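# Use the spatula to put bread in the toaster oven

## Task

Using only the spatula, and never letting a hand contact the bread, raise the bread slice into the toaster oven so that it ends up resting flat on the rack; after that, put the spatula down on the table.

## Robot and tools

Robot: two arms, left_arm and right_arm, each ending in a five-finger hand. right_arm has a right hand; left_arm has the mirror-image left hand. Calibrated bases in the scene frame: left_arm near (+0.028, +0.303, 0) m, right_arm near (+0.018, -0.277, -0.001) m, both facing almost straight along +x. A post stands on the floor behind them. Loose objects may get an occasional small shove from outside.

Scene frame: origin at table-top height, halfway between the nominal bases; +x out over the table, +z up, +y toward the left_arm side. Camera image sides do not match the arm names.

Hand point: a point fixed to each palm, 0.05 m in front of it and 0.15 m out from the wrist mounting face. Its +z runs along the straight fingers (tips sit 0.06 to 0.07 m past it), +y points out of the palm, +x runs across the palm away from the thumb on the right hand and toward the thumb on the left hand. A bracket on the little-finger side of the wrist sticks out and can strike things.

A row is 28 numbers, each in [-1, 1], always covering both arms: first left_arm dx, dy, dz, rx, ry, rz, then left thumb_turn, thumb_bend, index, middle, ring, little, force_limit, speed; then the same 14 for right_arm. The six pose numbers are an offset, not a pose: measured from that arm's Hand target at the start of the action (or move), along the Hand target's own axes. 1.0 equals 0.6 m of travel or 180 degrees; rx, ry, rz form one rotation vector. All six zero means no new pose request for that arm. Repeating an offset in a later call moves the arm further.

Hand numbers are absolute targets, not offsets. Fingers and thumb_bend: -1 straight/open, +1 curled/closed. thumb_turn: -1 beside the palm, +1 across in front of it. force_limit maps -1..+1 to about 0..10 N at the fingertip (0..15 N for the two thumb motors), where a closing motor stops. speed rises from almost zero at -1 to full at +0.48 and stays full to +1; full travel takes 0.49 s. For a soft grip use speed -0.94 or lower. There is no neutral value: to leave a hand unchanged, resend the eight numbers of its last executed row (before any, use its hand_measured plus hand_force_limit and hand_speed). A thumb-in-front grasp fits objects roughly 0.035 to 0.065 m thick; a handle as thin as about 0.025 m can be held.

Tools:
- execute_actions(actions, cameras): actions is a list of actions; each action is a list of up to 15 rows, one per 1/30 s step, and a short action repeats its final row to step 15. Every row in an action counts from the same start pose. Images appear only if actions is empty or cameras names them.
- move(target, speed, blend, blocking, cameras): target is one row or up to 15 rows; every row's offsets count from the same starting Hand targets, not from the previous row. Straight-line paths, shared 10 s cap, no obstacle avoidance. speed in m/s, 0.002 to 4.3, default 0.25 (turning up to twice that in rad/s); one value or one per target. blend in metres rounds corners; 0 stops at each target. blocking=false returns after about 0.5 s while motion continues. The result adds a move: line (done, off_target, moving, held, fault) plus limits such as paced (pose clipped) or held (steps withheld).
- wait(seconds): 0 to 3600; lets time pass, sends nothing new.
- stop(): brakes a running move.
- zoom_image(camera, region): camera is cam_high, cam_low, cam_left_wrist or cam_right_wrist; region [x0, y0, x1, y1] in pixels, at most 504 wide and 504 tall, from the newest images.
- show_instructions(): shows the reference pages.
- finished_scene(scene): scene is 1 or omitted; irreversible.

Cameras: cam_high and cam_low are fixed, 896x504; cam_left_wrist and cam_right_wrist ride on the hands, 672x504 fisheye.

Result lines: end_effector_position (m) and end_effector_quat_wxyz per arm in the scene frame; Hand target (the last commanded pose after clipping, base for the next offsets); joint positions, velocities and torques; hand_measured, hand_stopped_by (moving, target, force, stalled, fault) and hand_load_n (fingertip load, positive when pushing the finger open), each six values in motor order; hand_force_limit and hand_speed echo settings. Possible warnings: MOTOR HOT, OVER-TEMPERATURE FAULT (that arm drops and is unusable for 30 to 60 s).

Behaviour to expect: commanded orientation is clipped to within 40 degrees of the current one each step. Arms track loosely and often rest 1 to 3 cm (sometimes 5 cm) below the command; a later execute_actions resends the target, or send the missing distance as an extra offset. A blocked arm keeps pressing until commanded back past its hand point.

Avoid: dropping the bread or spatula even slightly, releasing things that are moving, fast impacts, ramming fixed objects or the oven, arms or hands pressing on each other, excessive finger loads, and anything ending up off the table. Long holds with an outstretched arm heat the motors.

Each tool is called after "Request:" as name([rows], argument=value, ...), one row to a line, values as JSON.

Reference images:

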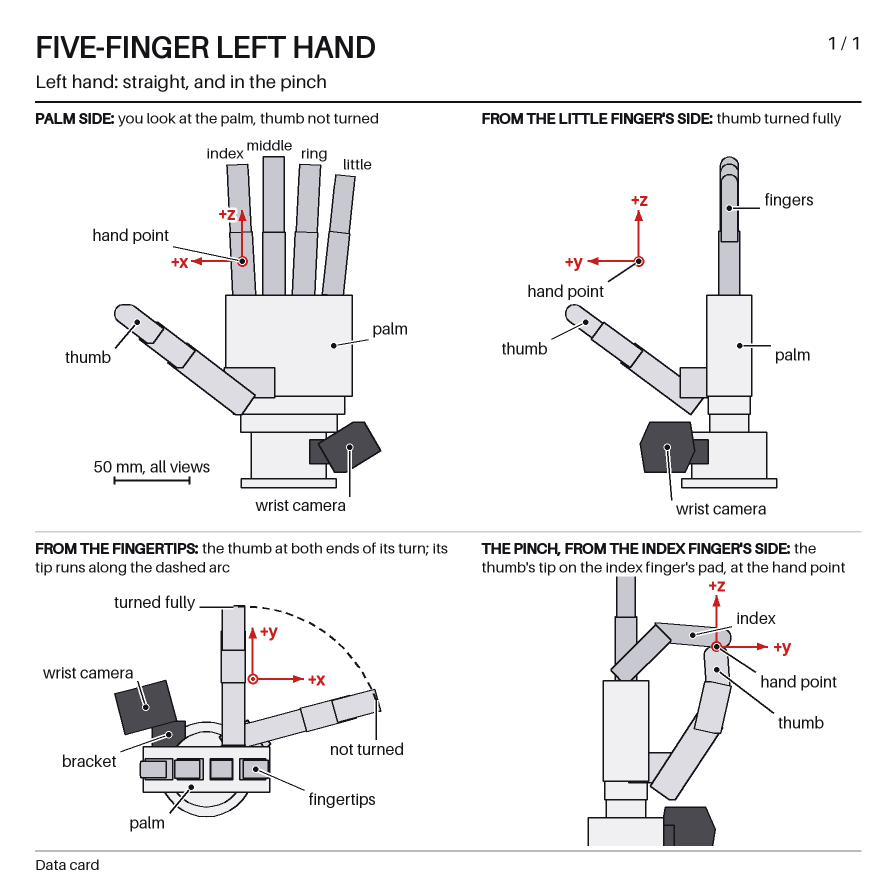

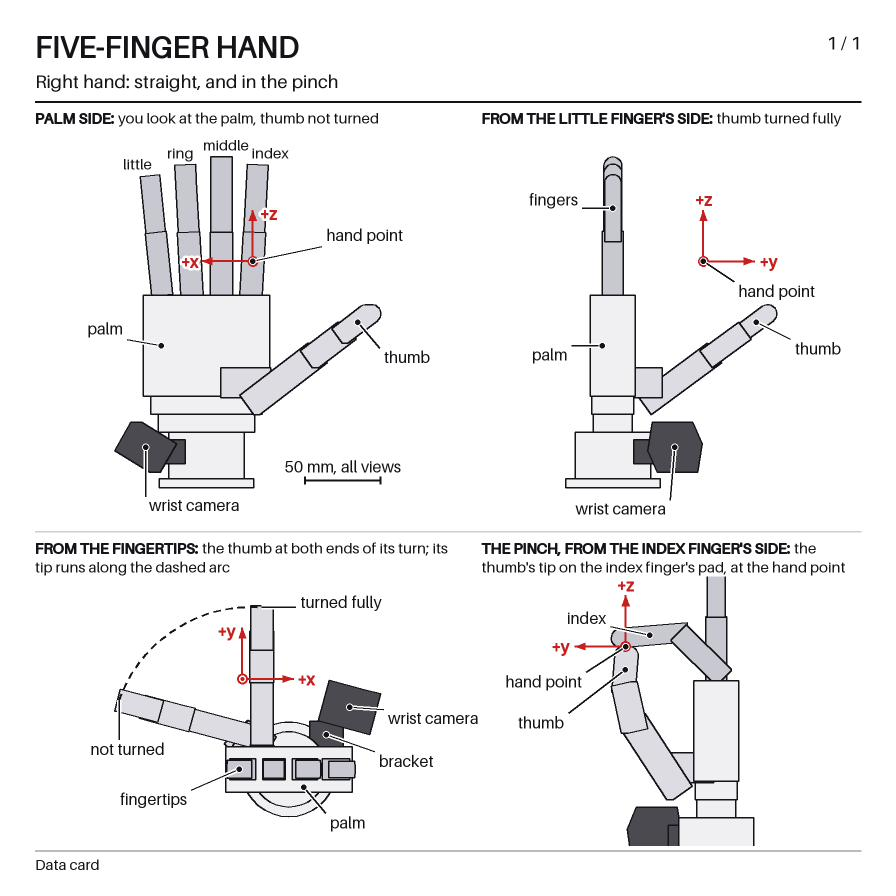

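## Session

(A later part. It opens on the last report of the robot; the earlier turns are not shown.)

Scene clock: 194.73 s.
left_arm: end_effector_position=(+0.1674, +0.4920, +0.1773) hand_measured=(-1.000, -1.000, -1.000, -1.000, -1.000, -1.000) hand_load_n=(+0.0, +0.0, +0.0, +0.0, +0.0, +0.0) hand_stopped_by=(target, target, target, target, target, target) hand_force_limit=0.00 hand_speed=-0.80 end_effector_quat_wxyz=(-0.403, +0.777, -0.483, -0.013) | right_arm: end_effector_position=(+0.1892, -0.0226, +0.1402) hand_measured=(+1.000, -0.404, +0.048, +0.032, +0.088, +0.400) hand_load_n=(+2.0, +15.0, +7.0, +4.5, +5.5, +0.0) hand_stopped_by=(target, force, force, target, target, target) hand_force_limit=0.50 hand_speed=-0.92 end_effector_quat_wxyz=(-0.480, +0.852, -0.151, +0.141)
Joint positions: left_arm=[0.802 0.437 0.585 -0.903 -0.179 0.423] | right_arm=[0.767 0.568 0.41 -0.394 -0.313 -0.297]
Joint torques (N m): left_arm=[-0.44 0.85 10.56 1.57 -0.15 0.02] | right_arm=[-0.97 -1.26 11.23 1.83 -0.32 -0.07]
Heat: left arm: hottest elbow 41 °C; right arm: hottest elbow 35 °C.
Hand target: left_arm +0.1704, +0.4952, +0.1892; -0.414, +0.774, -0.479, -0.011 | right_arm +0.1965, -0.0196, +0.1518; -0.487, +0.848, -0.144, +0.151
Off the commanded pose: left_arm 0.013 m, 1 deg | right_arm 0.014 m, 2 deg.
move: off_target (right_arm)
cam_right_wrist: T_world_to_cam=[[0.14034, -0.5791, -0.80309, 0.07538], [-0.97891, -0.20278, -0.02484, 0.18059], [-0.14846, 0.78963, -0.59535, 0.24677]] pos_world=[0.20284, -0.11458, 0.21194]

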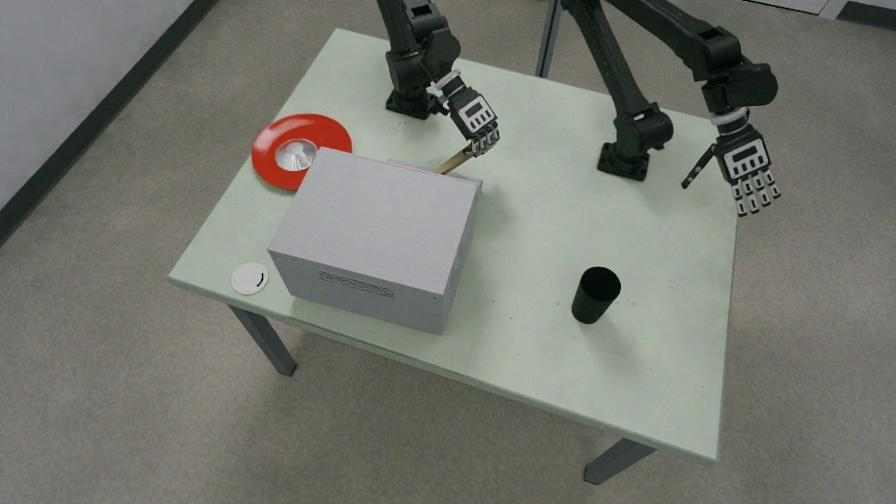

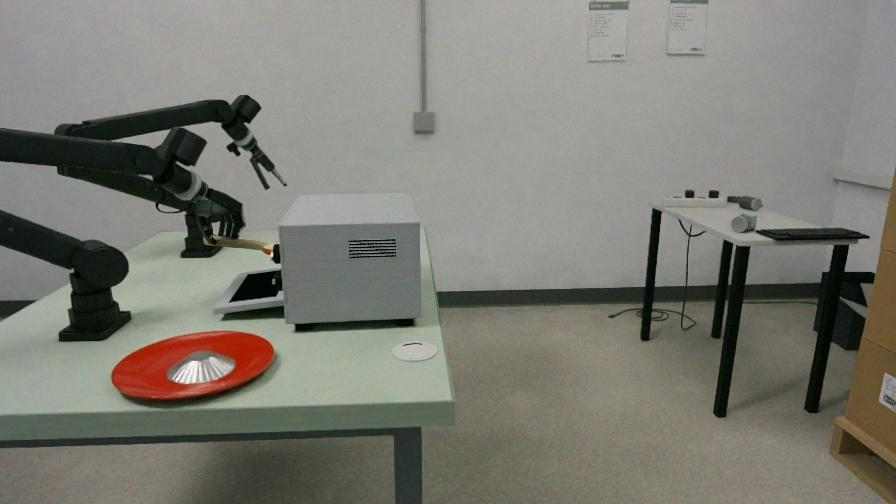

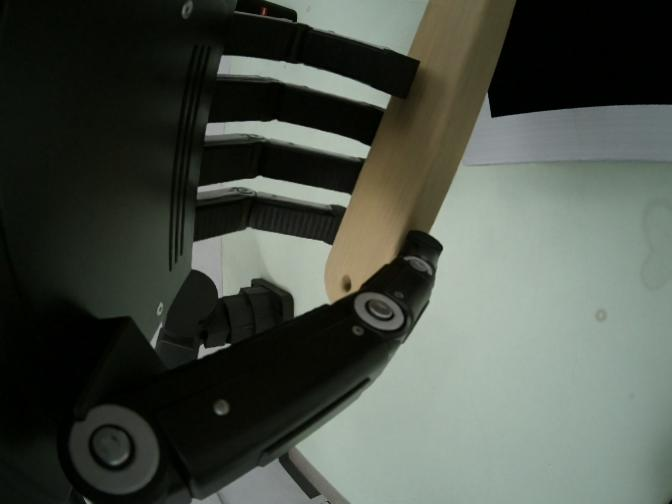

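Request:
move(target=[0,0,0,0,0,0,-1,-1,-1,-1,-1,-1,0,-0.8,0.0658,0.0021,-0.006,0.00257,-0.01932,-0.01066,1,0.1,0.05,0.035,0.09,0.4,0.5,-0.92], speed=0.04, cameras=["cam_high","cam_low","cam_left_wrist"])

Request:
zoom_image(camera="cam_low", region=[150, 170, 330, 330])

Scene clock: 197.93 s.
left_arm: end_effector_position=(+0.1674, +0.4920, +0.1773) hand_measured=(-1.000, -1.000, -1.000, -1.000, -1.000, -1.000) hand_load_n=(+0.0, +0.0, +0.0, +0.0, +0.0, +0.0) hand_stopped_by=(target, target, target, target, target, target) hand_force_limit=0.00 hand_speed=-0.80 end_effector_quat_wxyz=(-0.403, +0.777, -0.483, -0.013) | right_arm: end_effector_position=(+0.2184, -0.0427, +0.1350) hand_measured=(+1.000, -0.404, +0.048, +0.032, +0.088, +0.400) hand_load_n=(+2.0, +15.0, +7.0, +5.0, +6.0, +0.0) hand_stopped_by=(target, force, force, target, target, target) hand_force_limit=0.50 hand_speed=-0.92 end_effector_quat_wxyz=(-0.484, +0.858, -0.125, +0.118)
Joint positions: left_arm=[0.802 0.437 0.585 -0.903 -0.179 0.423] | right_arm=[0.544 0.671 0.44 -0.405 -0.561 -0.47]
Joint torques (N m): left_arm=[0.21 0.56 10.37 1.52 -0.2 0.05] | right_arm=[-0.97 -2.26 13.07 1.17 -0.49 -0.06]
Heat: left arm: hottest elbow 41 °C; right arm: hottest elbow 36 °C.
Hand target: left_arm +0.1704, +0.4952, +0.1892; -0.414, +0.774, -0.479, -0.011 | right_arm +0.2310, -0.0384, +0.1573; -0.493, +0.852, -0.114, +0.134
Off the commanded pose: left_arm 0.013 m, 1 deg | right_arm 0.026 m, 2 deg.
move: off_target (right_arm)

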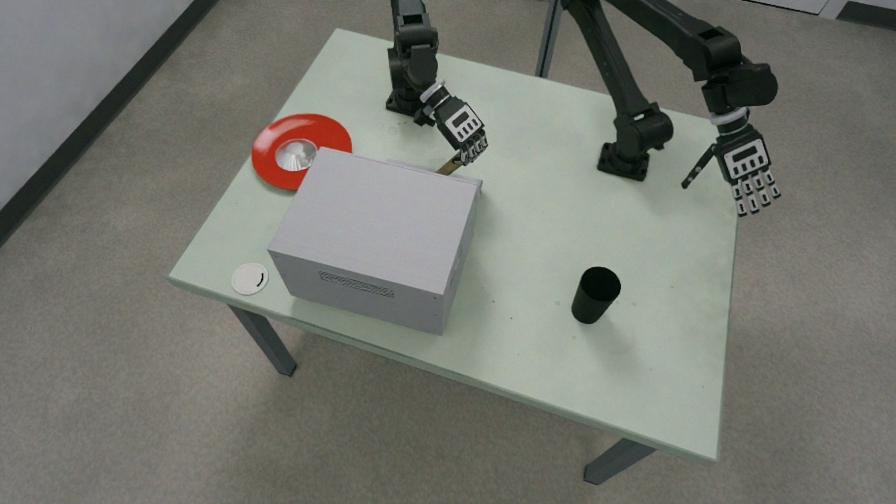

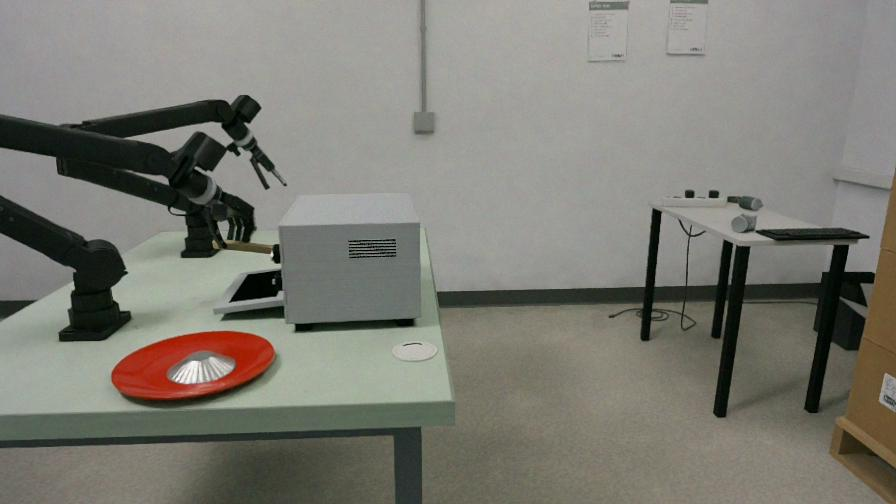

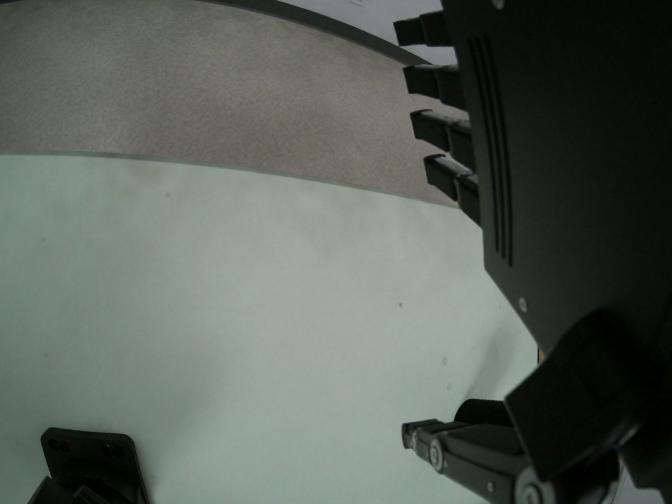

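Scaled by 2.800.

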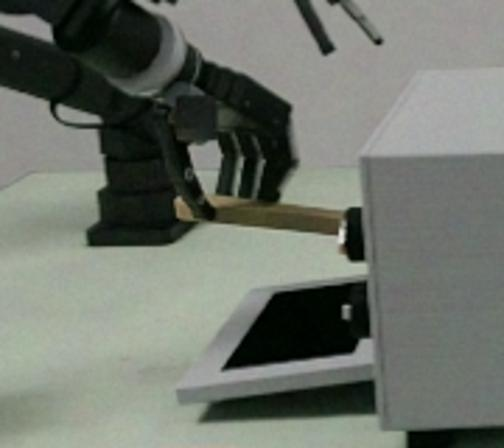

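Request:
move(target=[0,0,0,0,0,0,-1,-1,-1,-1,-1,-1,0,-0.8,0.0023,-0.0174,-0.0096,0,0,0,1,0.1,0.05,0.035,0.09,0.4,0.5,-0.92], speed=0.03, cameras=["cam_low"])

Request:
zoom_image(camera="cam_low", region=[150, 170, 330, 330])

Scene clock: 200.17 s.
left_arm: end_effector_position=(+0.1674, +0.4920, +0.1773) hand_measured=(-1.000, -1.000, -1.000, -1.000, -1.000, -1.000) hand_load_n=(-0.5, +0.0, +0.0, +0.0, -0.5, +0.0) hand_stopped_by=(target, target, target, target, target, target) hand_force_limit=0.00 hand_speed=-0.80 end_effector_quat_wxyz=(-0.403, +0.777, -0.483, -0.013) | right_arm: end_effector_position=(+0.2194, -0.0422, +0.1450) hand_measured=(+1.000, -0.404, +0.048, +0.032, +0.088, +0.400) hand_load_n=(+2.0, +15.0, +7.0, +4.5, +5.5, +0.0) hand_stopped_by=(target, force, force, target, target, target) hand_force_limit=0.50 hand_speed=-0.92 end_effector_quat_wxyz=(-0.482, +0.859, -0.126, +0.116)
Joint positions: left_arm=[0.802 0.437 0.585 -0.903 -0.179 0.423] | right_arm=[0.544 0.671 0.469 -0.442 -0.561 -0.471]
Joint torques (N m): left_arm=[-0.03 0.73 10.58 1.59 -0.14 0.04] | right_arm=[-0.85 -2.96 13.05 1.14 -0.49 -0.07]
Heat: left arm: hottest elbow 41 °C; right arm: hottest elbow 36 °C.
Hand target: left_arm +0.1704, +0.4952, +0.1892; -0.414, +0.774, -0.479, -0.011 | right_arm +0.2310, -0.0384, +0.1693; -0.492, +0.852, -0.114, +0.134
Off the commanded pose: left_arm 0.013 m, 1 deg | right_arm 0.027 m, 3 deg.
move: off_target (right_arm)

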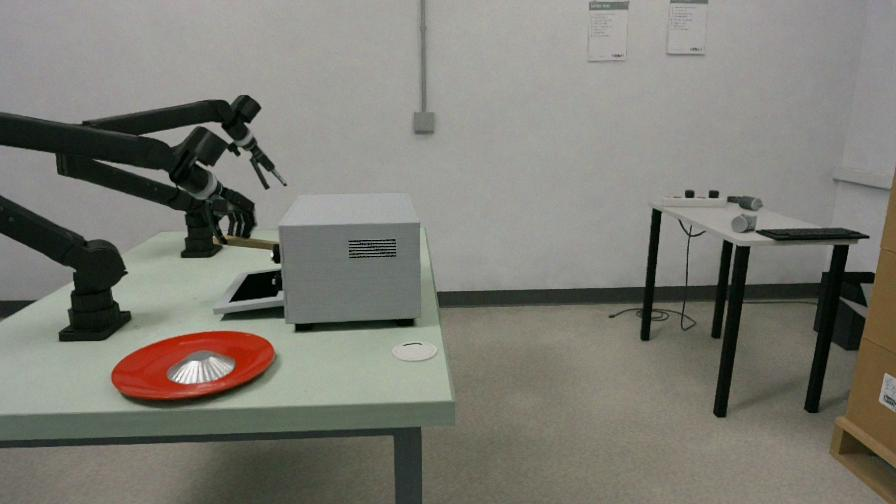

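Scaled by 2.800.

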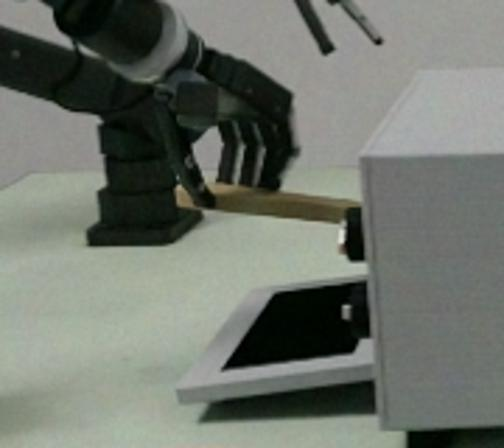

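Request:
move(target=[0,0,0,0,0,0,-1,-1,-1,-1,-1,-1,0,-0.8,0.0652,-0.0052,0.0054,0.00185,-0.01544,-0.01792,1,0.1,0.05,0.035,0.09,0.4,0.5,-0.92], speed=0.04, cameras=["cam_high","cam_low","cam_right_wrist"])

Request:
zoom_image(camera="cam_low", region=[150, 170, 330, 330])

Request:
zoom_image(camera="cam_high", region=[380, 60, 580, 220])

Scene clock: 203.33 s.
left_arm: end_effector_position=(+0.1674, +0.4920, +0.1773) hand_measured=(-1.000, -1.000, -1.000, -1.000, -1.000, -1.000) hand_load_n=(+0.0, +0.0, +0.0, +0.0, +0.0, +0.0) hand_stopped_by=(target, target, target, target, target, target) hand_force_limit=0.00 hand_speed=-0.80 end_effector_quat_wxyz=(-0.403, +0.777, -0.483, -0.013) | right_arm: end_effector_position=(+0.2554, -0.0503, +0.1544) hand_measured=(+1.000, -0.404, +0.048, +0.032, +0.088, +0.400) hand_load_n=(+2.0, +15.0, +7.0, +4.5, +5.5, +0.0) hand_stopped_by=(target, force, force, target, target, target) hand_force_limit=0.50 hand_speed=-0.92 end_effector_quat_wxyz=(-0.487, +0.862, -0.089, +0.111)
Joint positions: left_arm=[0.802 0.437 0.585 -0.903 -0.179 0.423] | right_arm=[0.42 0.803 0.553 -0.466 -0.704 -0.634]
Joint torques (N m): left_arm=[-0.15 0.73 10.3 1.65 -0.12 0.04] | right_arm=[-0.97 -3.66 12.83 1.05 -0.61 -0.08]
Heat: left arm: hottest elbow 41 °C; right arm: hottest elbow 37 °C.
Hand target: left_arm +0.1704, +0.4952, +0.1892; -0.414, +0.774, -0.479, -0.011 | right_arm +0.2689, -0.0471, +0.1748; -0.493, +0.857, -0.078, +0.127
Off the commanded pose: left_arm 0.013 m, 1 deg | right_arm 0.025 m, 2 deg.
move: off_target (right_arm)
cam_right_wrist: T_world_to_cam=[[0.22698, -0.5578, -0.79834, 0.03971], [-0.94103, -0.33678, -0.03224, 0.22487], [-0.25087, 0.75858, -0.60135, 0.31242]] pos_world=[0.28097, -0.13911, 0.22683]

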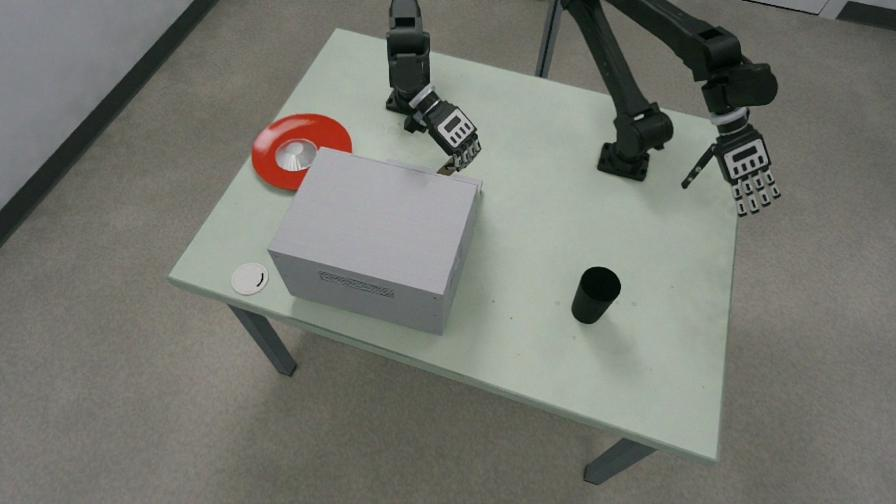

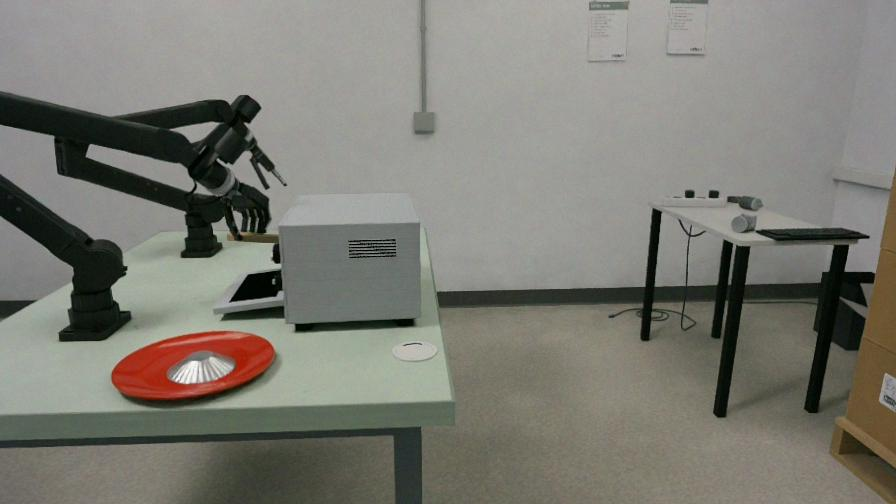

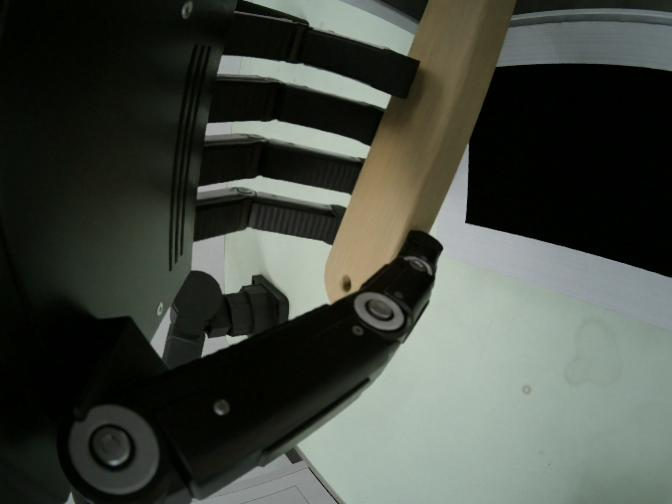

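Scaled by 2.800.

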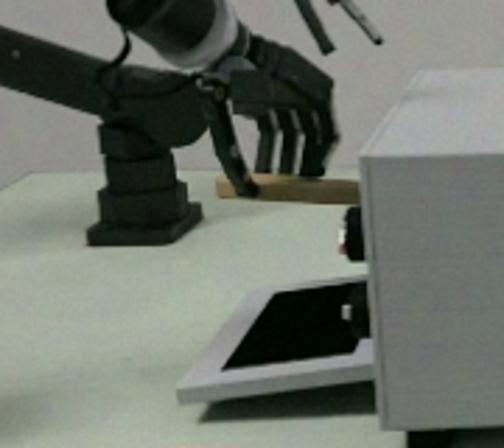

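Scaled by 2.520.

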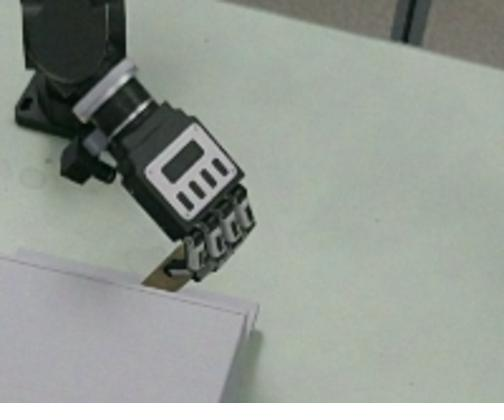

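Request:
move([
  [0.2827,-0.1097,-0.1383,0.0954,0.1436,0.016,-1,-1,-1,-1,-1,-1,0,-0.8,0,0,0,0,0,0,1,0.1,0.05,0.035,0.09,0.4,0.5,-0.92],
  [0.4368,0.018,-0.4085,0.1907,0.2872,0.0319,-1,-1,-1,-1,-1,-1,0,-0.8,0,0,0,0,0,0,1,0.1,0.05,0.035,0.09,0.4,0.5,-0.92],
], speed=0.12, blend=[0.05,0], cameras=["all"])

Scene clock: 217.47 s.
left_arm: end_effector_position=(+0.2116, +0.1427, +0.2426) hand_measured=(-1.000, -1.000, -1.000, -1.000, -1.000, -1.000) hand_load_n=(-0.5, -0.5, +0.0, +0.0, +0.0, +0.0) hand_stopped_by=(target, target, target, target, target, target) hand_force_limit=0.00 hand_speed=-0.80 end_effector_quat_wxyz=(+0.367, -0.528, +0.623, -0.445) | right_arm: end_effector_position=(+0.2554, -0.0503, +0.1544) hand_measured=(+1.000, -0.404, +0.048, +0.032, +0.088, +0.400) hand_load_n=(+2.0, +15.0, +7.0, +5.0, +5.5, +0.0) hand_stopped_by=(target, force, force, target, target, target) hand_force_limit=0.50 hand_speed=-0.92 end_effector_quat_wxyz=(-0.487, +0.862, -0.089, +0.111)
Joint positions: left_arm=[-1.294 0.296 0.573 -0.954 -1.008 -0.609] | right_arm=[0.42 0.803 0.553 -0.466 -0.704 -0.635]
Joint torques (N m): left_arm=[-0.79 3.49 7.79 1.13 -0.56 -0.08] | right_arm=[-1.03 -3.6 12.82 1.05 -0.61 -0.08]
Heat: left arm: hottest elbow 41 °C; right arm: hottest elbow 41 °C.
Hand target: left_arm +0.2107, +0.1413, +0.2345; +0.369, -0.526, +0.628, -0.439 | right_arm +0.2690, -0.0471, +0.1748; -0.493, +0.857, -0.078, +0.127
Off the commanded pose: left_arm 0.008 m, 1 deg | right_arm 0.025 m, 2 deg.
move: done
cam_left_wrist: T_world_to_cam=[[0.21798, -0.31666, 0.92315, -0.22691], [-0.67773, -0.72974, -0.09029, 0.27215], [0.70225, -0.60597, -0.37368, 0.14028]] pos_world=[0.1354, 0.21174, 0.28647]
cam_right_wrist: T_world_to_cam=[[0.2277, -0.55786, -0.79809, 0.03944], [-0.94088, -0.33714, -0.03278, 0.2249], [-0.25078, 0.75837, -0.60165, 0.31243]] pos_world=[0.28097, -0.13912, 0.22683]

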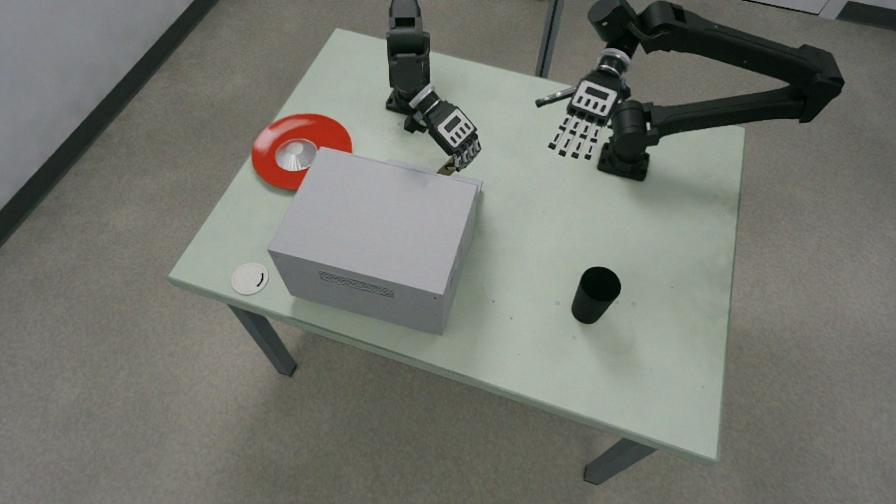

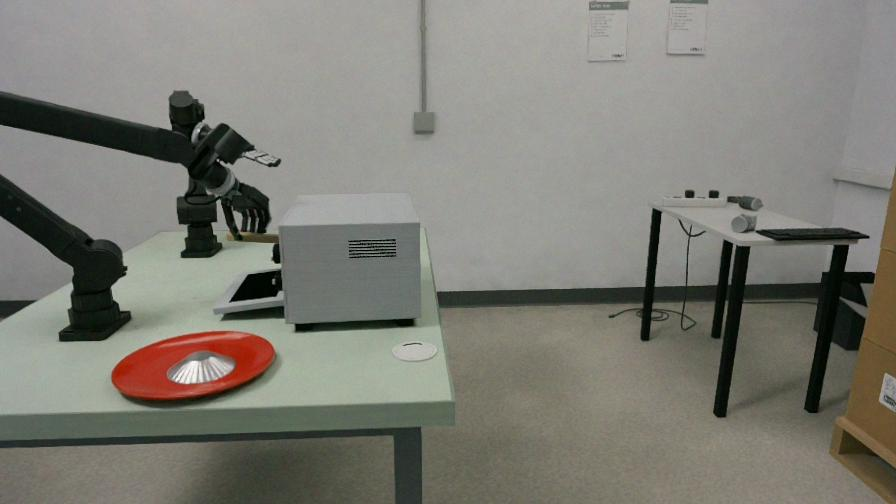

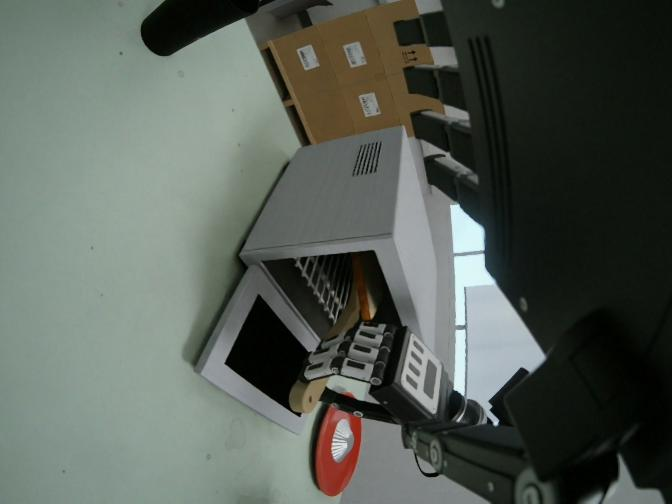

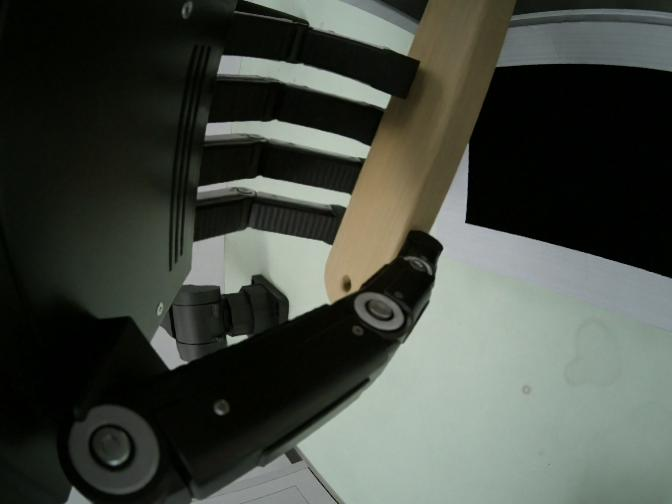

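Request:
zoom_image(camera="cam_left_wrist", region=[230, 220, 450, 420])

Scaled by 2.291 from the camera's image (finer frame: 960x720).

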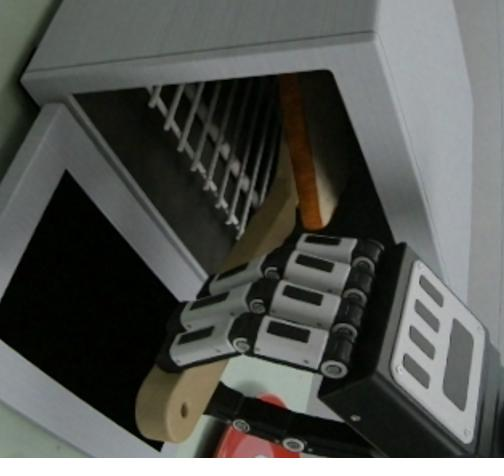

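Request:
move(target=[0,0,0,0,0,0,-1,-1,-1,-1,-1,-1,0,-0.8,0,0,0,0.00278,-0.0158,0.02922,1,0.1,0.05,0.035,0.09,0.4,0.5,-0.92], speed=0.03, cameras=["cam_left_wrist","cam_low"])

Request:
zoom_image(camera="cam_left_wrist", region=[230, 220, 450, 420])

Scene clock: 222.57 s.
left_arm: end_effector_position=(+0.2116, +0.1427, +0.2427) hand_measured=(-1.000, -1.000, -1.000, -1.000, -1.000, -1.000) hand_load_n=(-0.5, +0.0, +0.0, +0.0, +0.0, +0.0) hand_stopped_by=(target, target, target, target, target, target) hand_force_limit=0.00 hand_speed=-0.80 end_effector_quat_wxyz=(+0.367, -0.528, +0.623, -0.445) | right_arm: end_effector_position=(+0.2560, -0.0503, +0.1552) hand_measured=(+1.000, -0.404, +0.048, +0.032, +0.088, +0.400) hand_load_n=(+2.0, +15.0, +7.0, +5.0, +6.0, +0.0) hand_stopped_by=(target, force, force, target, target, target) hand_force_limit=0.50 hand_speed=-0.92 end_effector_quat_wxyz=(-0.498, +0.858, -0.108, +0.072)
Joint positions: left_arm=[-1.294 0.296 0.573 -0.954 -1.009 -0.61] | right_arm=[0.379 0.855 0.577 -0.493 -0.781 -0.618]
Joint torques (N m): left_arm=[-0.44 2.84 7.75 1.22 -0.51 -0.06] | right_arm=[-0.91 -4.13 12.63 0.98 -0.68 0.09]
Heat: left arm: hottest elbow 40 °C; right arm: hottest elbow 42 °C.
Hand target: left_arm +0.2107, +0.1414, +0.2345; +0.369, -0.526, +0.628, -0.439 | right_arm +0.2689, -0.0470, +0.1749; -0.504, +0.853, -0.104, +0.084
Off the commanded pose: left_arm 0.008 m, 1 deg | right_arm 0.024 m, 2 deg.
move: off_target (right_arm)
cam_left_wrist: T_world_to_cam=[[0.21812, -0.31554, 0.9235, -0.2273], [-0.67719, -0.73033, -0.08959, 0.27192], [0.70273, -0.60585, -0.37298, 0.13993]] pos_world=[0.13539, 0.21165, 0.28647]
Images, in order (width x height): cam_low 896x504, cam_left_wrist 672x504.

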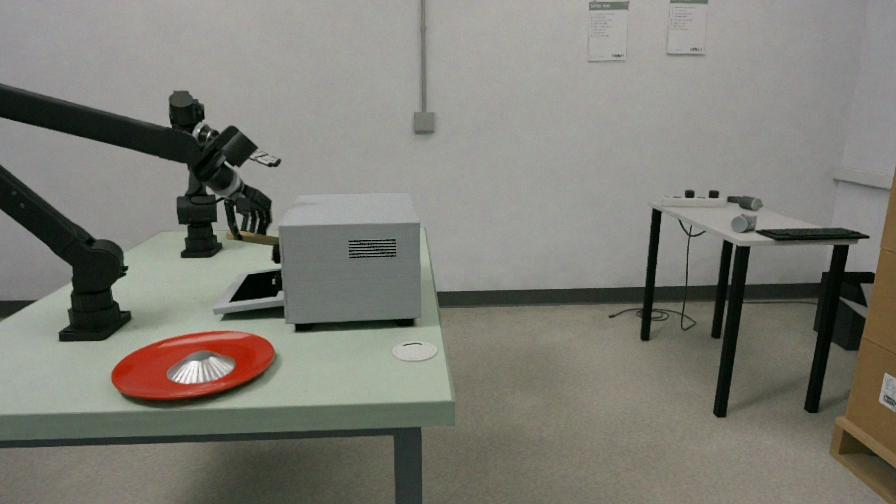

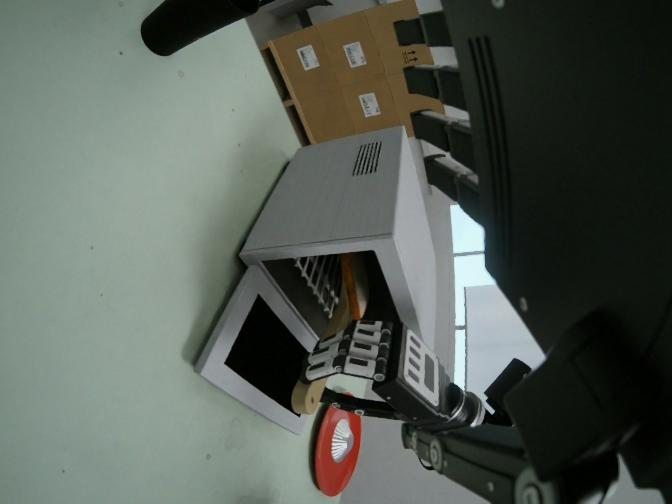

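Scaled by 2.291 from the camera's image (finer frame: 960x720).

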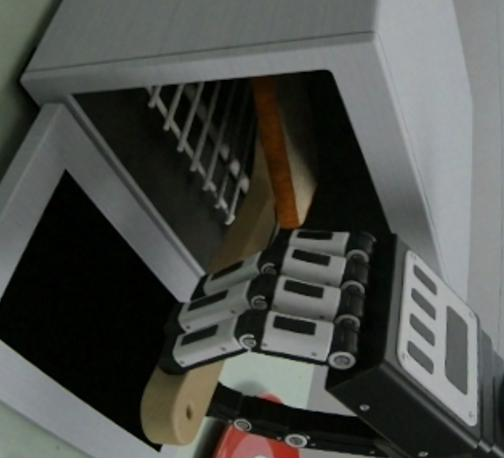

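Request:
move(target=[0,0,0,0,0,0,-1,-1,-1,-1,-1,-1,0,-0.8,0.001,-0.0234,-0.0127,0.00278,-0.0158,0.02922,1,0.1,0.05,0.035,0.09,0.4,0.5,-0.92], speed=0.03, cameras=["cam_left_wrist"])

Request:
zoom_image(camera="cam_left_wrist", region=[230, 220, 450, 420])

Scene clock: 227.23 s.
left_arm: end_effector_position=(+0.2116, +0.1427, +0.2427) hand_measured=(-1.000, -1.000, -1.000, -1.000, -1.000, -1.000) hand_load_n=(-0.5, +0.0, +0.0, +0.0, +0.0, +0.0) hand_stopped_by=(target, target, target, target, target, target) hand_force_limit=0.00 hand_speed=-0.80 end_effector_quat_wxyz=(+0.367, -0.528, +0.623, -0.445) | right_arm: end_effector_position=(+0.2562, -0.0496, +0.1723) hand_measured=(+1.000, -0.404, +0.048, +0.032, +0.088, +0.400) hand_load_n=(+1.5, +15.0, +7.0, +5.0, +6.0, +0.0) hand_stopped_by=(target, force, force, target, target, target) hand_force_limit=0.50 hand_speed=-0.92 end_effector_quat_wxyz=(-0.507, +0.851, -0.134, +0.029)
Joint positions: left_arm=[-1.294 0.296 0.573 -0.954 -1.009 -0.61] | right_arm=[0.342 0.893 0.636 -0.569 -0.853 -0.586]
Joint torques (N m): left_arm=[-0.73 3.25 7.75 1.26 -0.52 -0.04] | right_arm=[-0.91 -4.6 12.56 0.92 -0.78 0.11]
Heat: left arm: hottest elbow 40 °C; right arm: hottest elbow 42 °C.
Hand target: left_arm +0.2107, +0.1414, +0.2345; +0.369, -0.526, +0.628, -0.439 | right_arm +0.2689, -0.0470, +0.1909; -0.514, +0.847, -0.130, +0.040
Off the commanded pose: left_arm 0.008 m, 1 deg | right_arm 0.023 m, 2 deg.
move: off_target (right_arm)
cam_left_wrist: T_world_to_cam=[[0.21812, -0.31554, 0.9235, -0.2273], [-0.67719, -0.73033, -0.08959, 0.27192], [0.70273, -0.60585, -0.37298, 0.13993]] pos_world=[0.13539, 0.21165, 0.28647]

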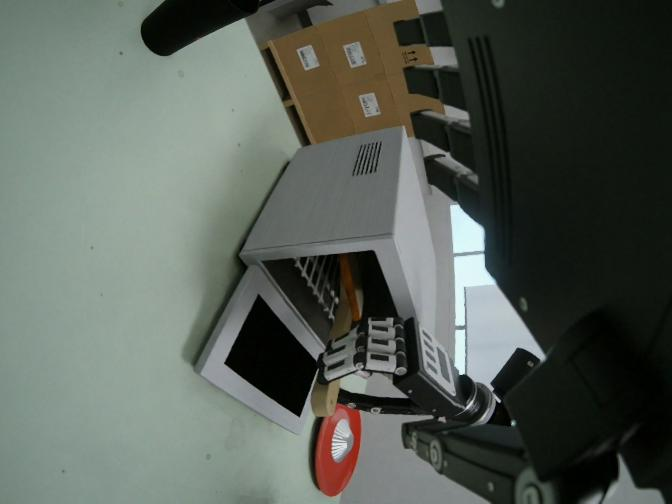

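Scaled by 2.291 from the camera's image (finer frame: 960x720).

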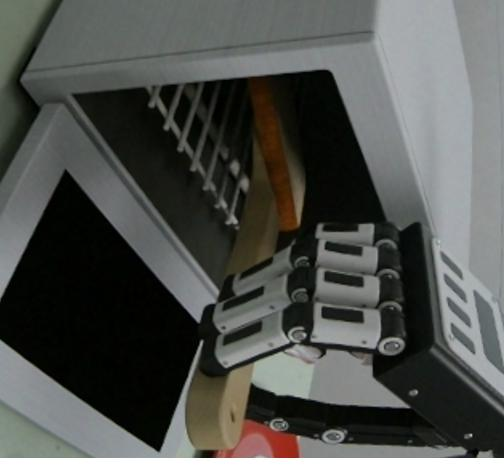

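Request:
move(target=[0,0,0,0,0,0,-1,-1,-1,-1,-1,-1,0,-0.8,-0.0027,-0.0305,-0.0166,0.00278,-0.0158,0.02922,1,0.1,0.05,0.035,0.09,0.4,0.5,-0.92], speed=0.03, cameras=["cam_left_wrist"])

Request:
zoom_image(camera="cam_left_wrist", region=[230, 220, 450, 420])

Scene clock: 230.13 s.
left_arm: end_effector_position=(+0.2116, +0.1427, +0.2427) hand_measured=(-1.000, -1.000, -1.000, -1.000, -1.000, -1.000) hand_load_n=(+0.0, +0.0, +0.0, +0.0, +0.0, +0.0) hand_stopped_by=(target, target, target, target, target, target) hand_force_limit=0.00 hand_speed=-0.80 end_effector_quat_wxyz=(+0.367, -0.528, +0.623, -0.445) | right_arm: end_effector_position=(+0.2565, -0.0492, +0.1940) hand_measured=(+1.000, -0.404, +0.048, +0.032, +0.088, +0.400) hand_load_n=(+2.0, +14.5, +7.0, +5.0, +6.0, +0.0) hand_stopped_by=(target, force, force, target, target, target) hand_force_limit=0.50 hand_speed=-0.92 end_effector_quat_wxyz=(-0.516, +0.842, -0.160, -0.014)
Joint positions: left_arm=[-1.294 0.296 0.573 -0.954 -1.009 -0.61] | right_arm=[0.309 0.928 0.703 -0.659 -0.921 -0.557]
Joint torques (N m): left_arm=[-0.21 3.55 7.62 1.06 -0.52 -0.07] | right_arm=[-0.97 -5.01 12.48 0.84 -0.82 0.12]
Heat: left arm: hottest elbow 39 °C; right arm: hottest elbow 42 °C.
Hand target: left_arm +0.2107, +0.1414, +0.2345; +0.369, -0.526, +0.628, -0.439 | right_arm +0.2687, -0.0472, +0.2118; -0.522, +0.839, -0.156, -0.004
Off the commanded pose: left_arm 0.008 m, 1 deg | right_arm 0.022 m, 1 deg.
move: off_target (right_arm)
cam_left_wrist: T_world_to_cam=[[0.21812, -0.31554, 0.9235, -0.2273], [-0.67719, -0.73033, -0.08959, 0.27192], [0.70273, -0.60585, -0.37298, 0.13993]] pos_world=[0.13539, 0.21165, 0.28647]

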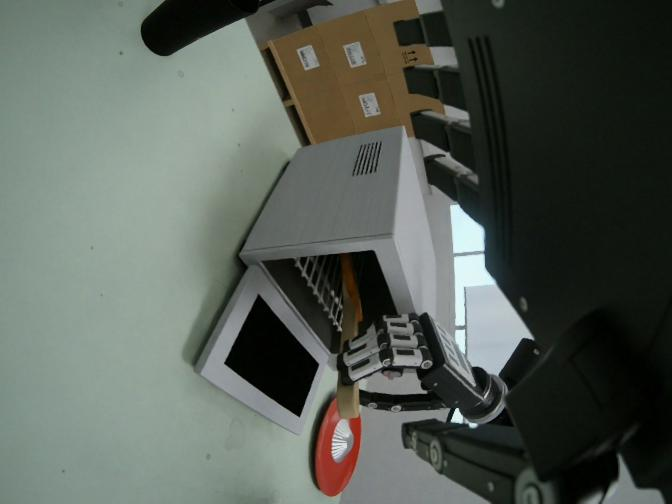

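Scaled by 2.291 from the camera's image (finer frame: 960x720).

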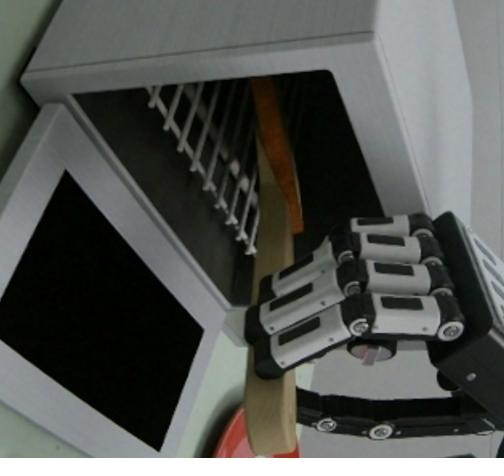

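Request:
move(target=[0,0,0,0,0,0,-1,-1,-1,-1,-1,-1,0,-0.8,-0.0065,-0.0335,-0.0175,0.00278,-0.0158,0.02922,1,0.1,0.05,0.035,0.09,0.4,0.5,-0.92], speed=0.03, cameras=["cam_left_wrist","cam_high"])

Request:
zoom_image(camera="cam_left_wrist", region=[230, 220, 450, 420])

Scene clock: 233.63 s.
left_arm: end_effector_position=(+0.2116, +0.1427, +0.2427) hand_measured=(-1.000, -1.000, -1.000, -1.000, -1.000, -1.000) hand_load_n=(+0.0, +0.0, -0.5, +0.0, +0.0, +0.0) hand_stopped_by=(target, target, target, target, target, target) hand_force_limit=0.00 hand_speed=-0.80 end_effector_quat_wxyz=(+0.367, -0.528, +0.623, -0.445) | right_arm: end_effector_position=(+0.2573, -0.0487, +0.2181) hand_measured=(+1.000, -0.404, +0.048, +0.032, +0.088, +0.400) hand_load_n=(+2.0, +15.0, +7.0, +5.0, +5.5, +0.0) hand_stopped_by=(target, force, force, target, target, target) hand_force_limit=0.50 hand_speed=-0.92 end_effector_quat_wxyz=(-0.523, +0.830, -0.184, -0.057)
Joint positions: left_arm=[-1.294 0.296 0.573 -0.954 -1.009 -0.61] | right_arm=[0.281 0.964 0.773 -0.754 -0.987 -0.53]
Joint torques (N m): left_arm=[-0.32 3.25 7.6 1.28 -0.52 -0.03] | right_arm=[-1.03 -5.54 12.42 0.76 -0.9 0.17]
Heat: left arm: hottest elbow 39 °C; right arm: hottest elbow 42 °C.
Hand target: left_arm +0.2107, +0.1414, +0.2345; +0.369, -0.526, +0.628, -0.439 | right_arm +0.2687, -0.0472, +0.2349; -0.529, +0.828, -0.181, -0.048
Off the commanded pose: left_arm 0.008 m, 1 deg | right_arm 0.020 m, 1 deg.
move: off_target (right_arm)
cam_left_wrist: T_world_to_cam=[[0.21812, -0.31554, 0.9235, -0.2273], [-0.67719, -0.73033, -0.08959, 0.27192], [0.70273, -0.60585, -0.37298, 0.13993]] pos_world=[0.13539, 0.21165, 0.28647]
Images, in order (width x height): cam_high 896x504, cam_left_wrist 672x504.

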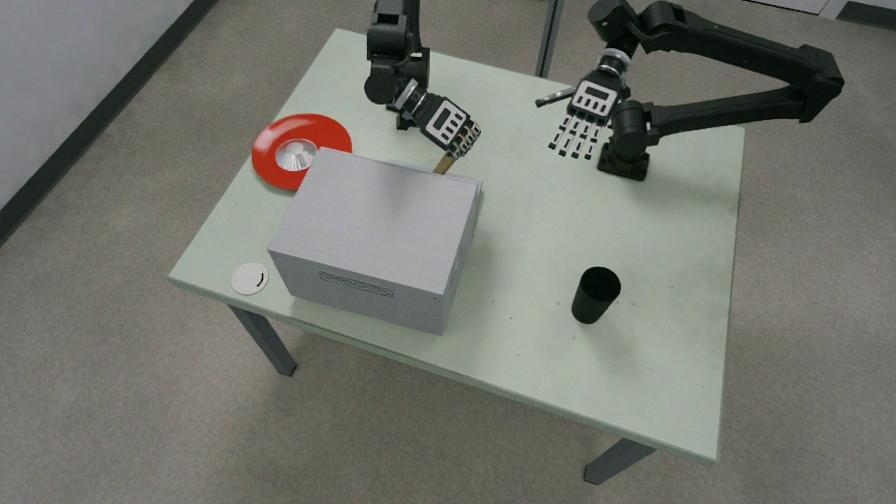

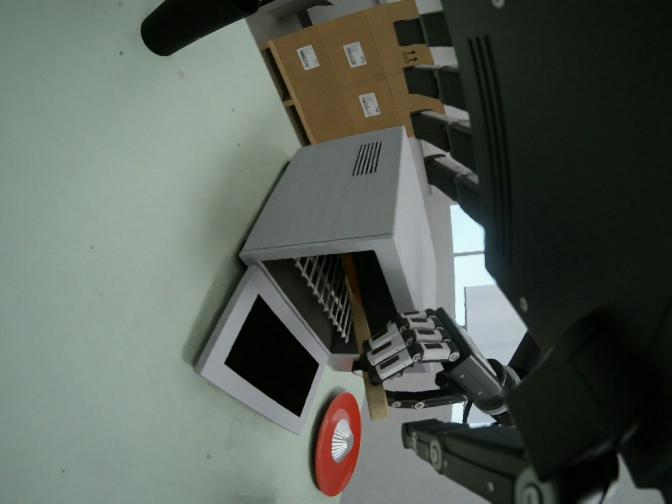

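Scaled by 2.291 from the camera's image (finer frame: 960x720).

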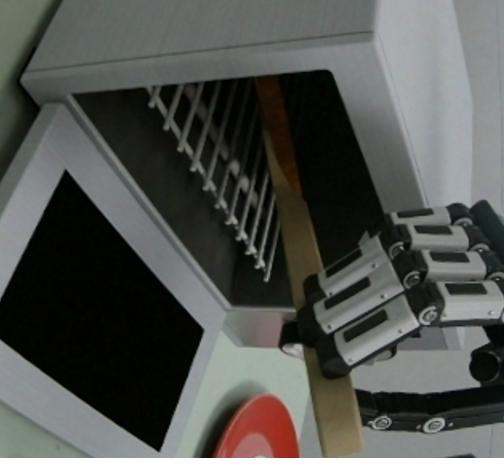

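Request:
zoom_image(camera="cam_left_wrist", region=[310, 245, 390, 325])

Scaled by 6.300 from the camera's image (finer frame: 960x720).

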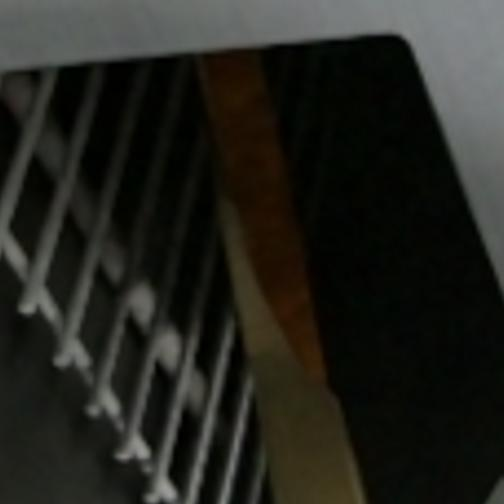

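Request:
move(target=[0,0,0,0,0,0,-1,-1,-1,-1,-1,-1,0,-0.8,-0.0391,0.0112,0.0099,0,0,0,1,0.1,0.05,0.035,0.09,0.4,0.5,-0.92], speed=0.03, cameras=["cam_left_wrist"])

Request:
zoom_image(camera="cam_left_wrist", region=[310, 245, 390, 325])

Scene clock: 237.53 s.
left_arm: end_effector_position=(+0.2116, +0.1427, +0.2427) hand_measured=(-1.000, -1.000, -1.000, -1.000, -1.000, -1.000) hand_load_n=(+0.0, +0.0, +0.0, +0.0, +0.0, +0.0) hand_stopped_by=(target, target, target, target, target, target) hand_force_limit=0.00 hand_speed=-0.80 end_effector_quat_wxyz=(+0.367, -0.528, +0.623, -0.445) | right_arm: end_effector_position=(+0.2445, -0.0409, +0.2286) hand_measured=(+1.000, -0.404, +0.048, +0.032, +0.088, +0.400) hand_load_n=(+1.5, +15.0, +7.0, +5.0, +5.5, +0.0) hand_stopped_by=(target, force, force, target, target, target) hand_force_limit=0.50 hand_speed=-0.92 end_effector_quat_wxyz=(-0.523, +0.829, -0.189, -0.057)
Joint positions: left_arm=[-1.294 0.296 0.573 -0.954 -1.009 -0.61] | right_arm=[0.32 0.915 0.766 -0.741 -0.959 -0.458]
Joint torques (N m): left_arm=[-0.44 3.37 7.72 1.28 -0.51 -0.09] | right_arm=[0.15 -6.48 9.07 1.72 -0.59 0.14]
Heat: left arm: hottest elbow 39 °C; right arm: hottest elbow 42 °C.
Hand target: left_arm +0.2107, +0.1414, +0.2345; +0.369, -0.526, +0.628, -0.439 | right_arm +0.2453, -0.0386, +0.2329; -0.529, +0.828, -0.181, -0.048
Off the commanded pose: left_arm 0.008 m, 1 deg | right_arm 0.005 m, 1 deg.
move: done
cam_left_wrist: T_world_to_cam=[[0.21812, -0.31554, 0.9235, -0.2273], [-0.67719, -0.73033, -0.08959, 0.27192], [0.70273, -0.60585, -0.37298, 0.13993]] pos_world=[0.13539, 0.21165, 0.28647]

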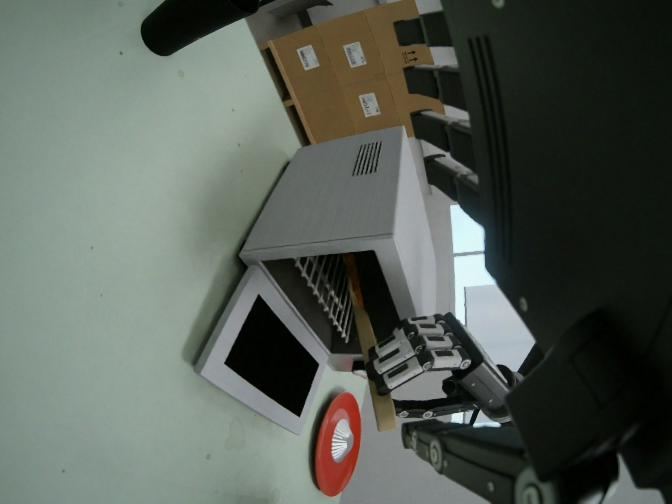

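Scaled by 6.300 from the camera's image (finer frame: 960x720).

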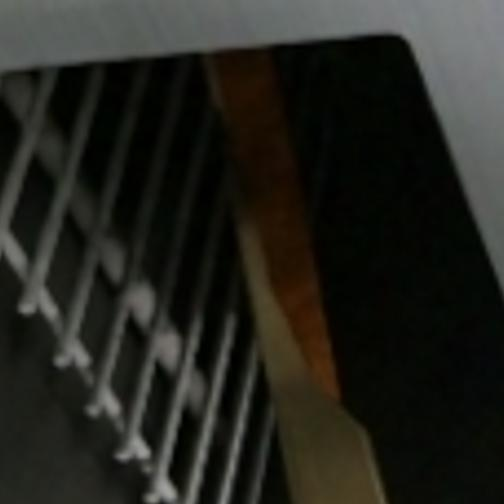

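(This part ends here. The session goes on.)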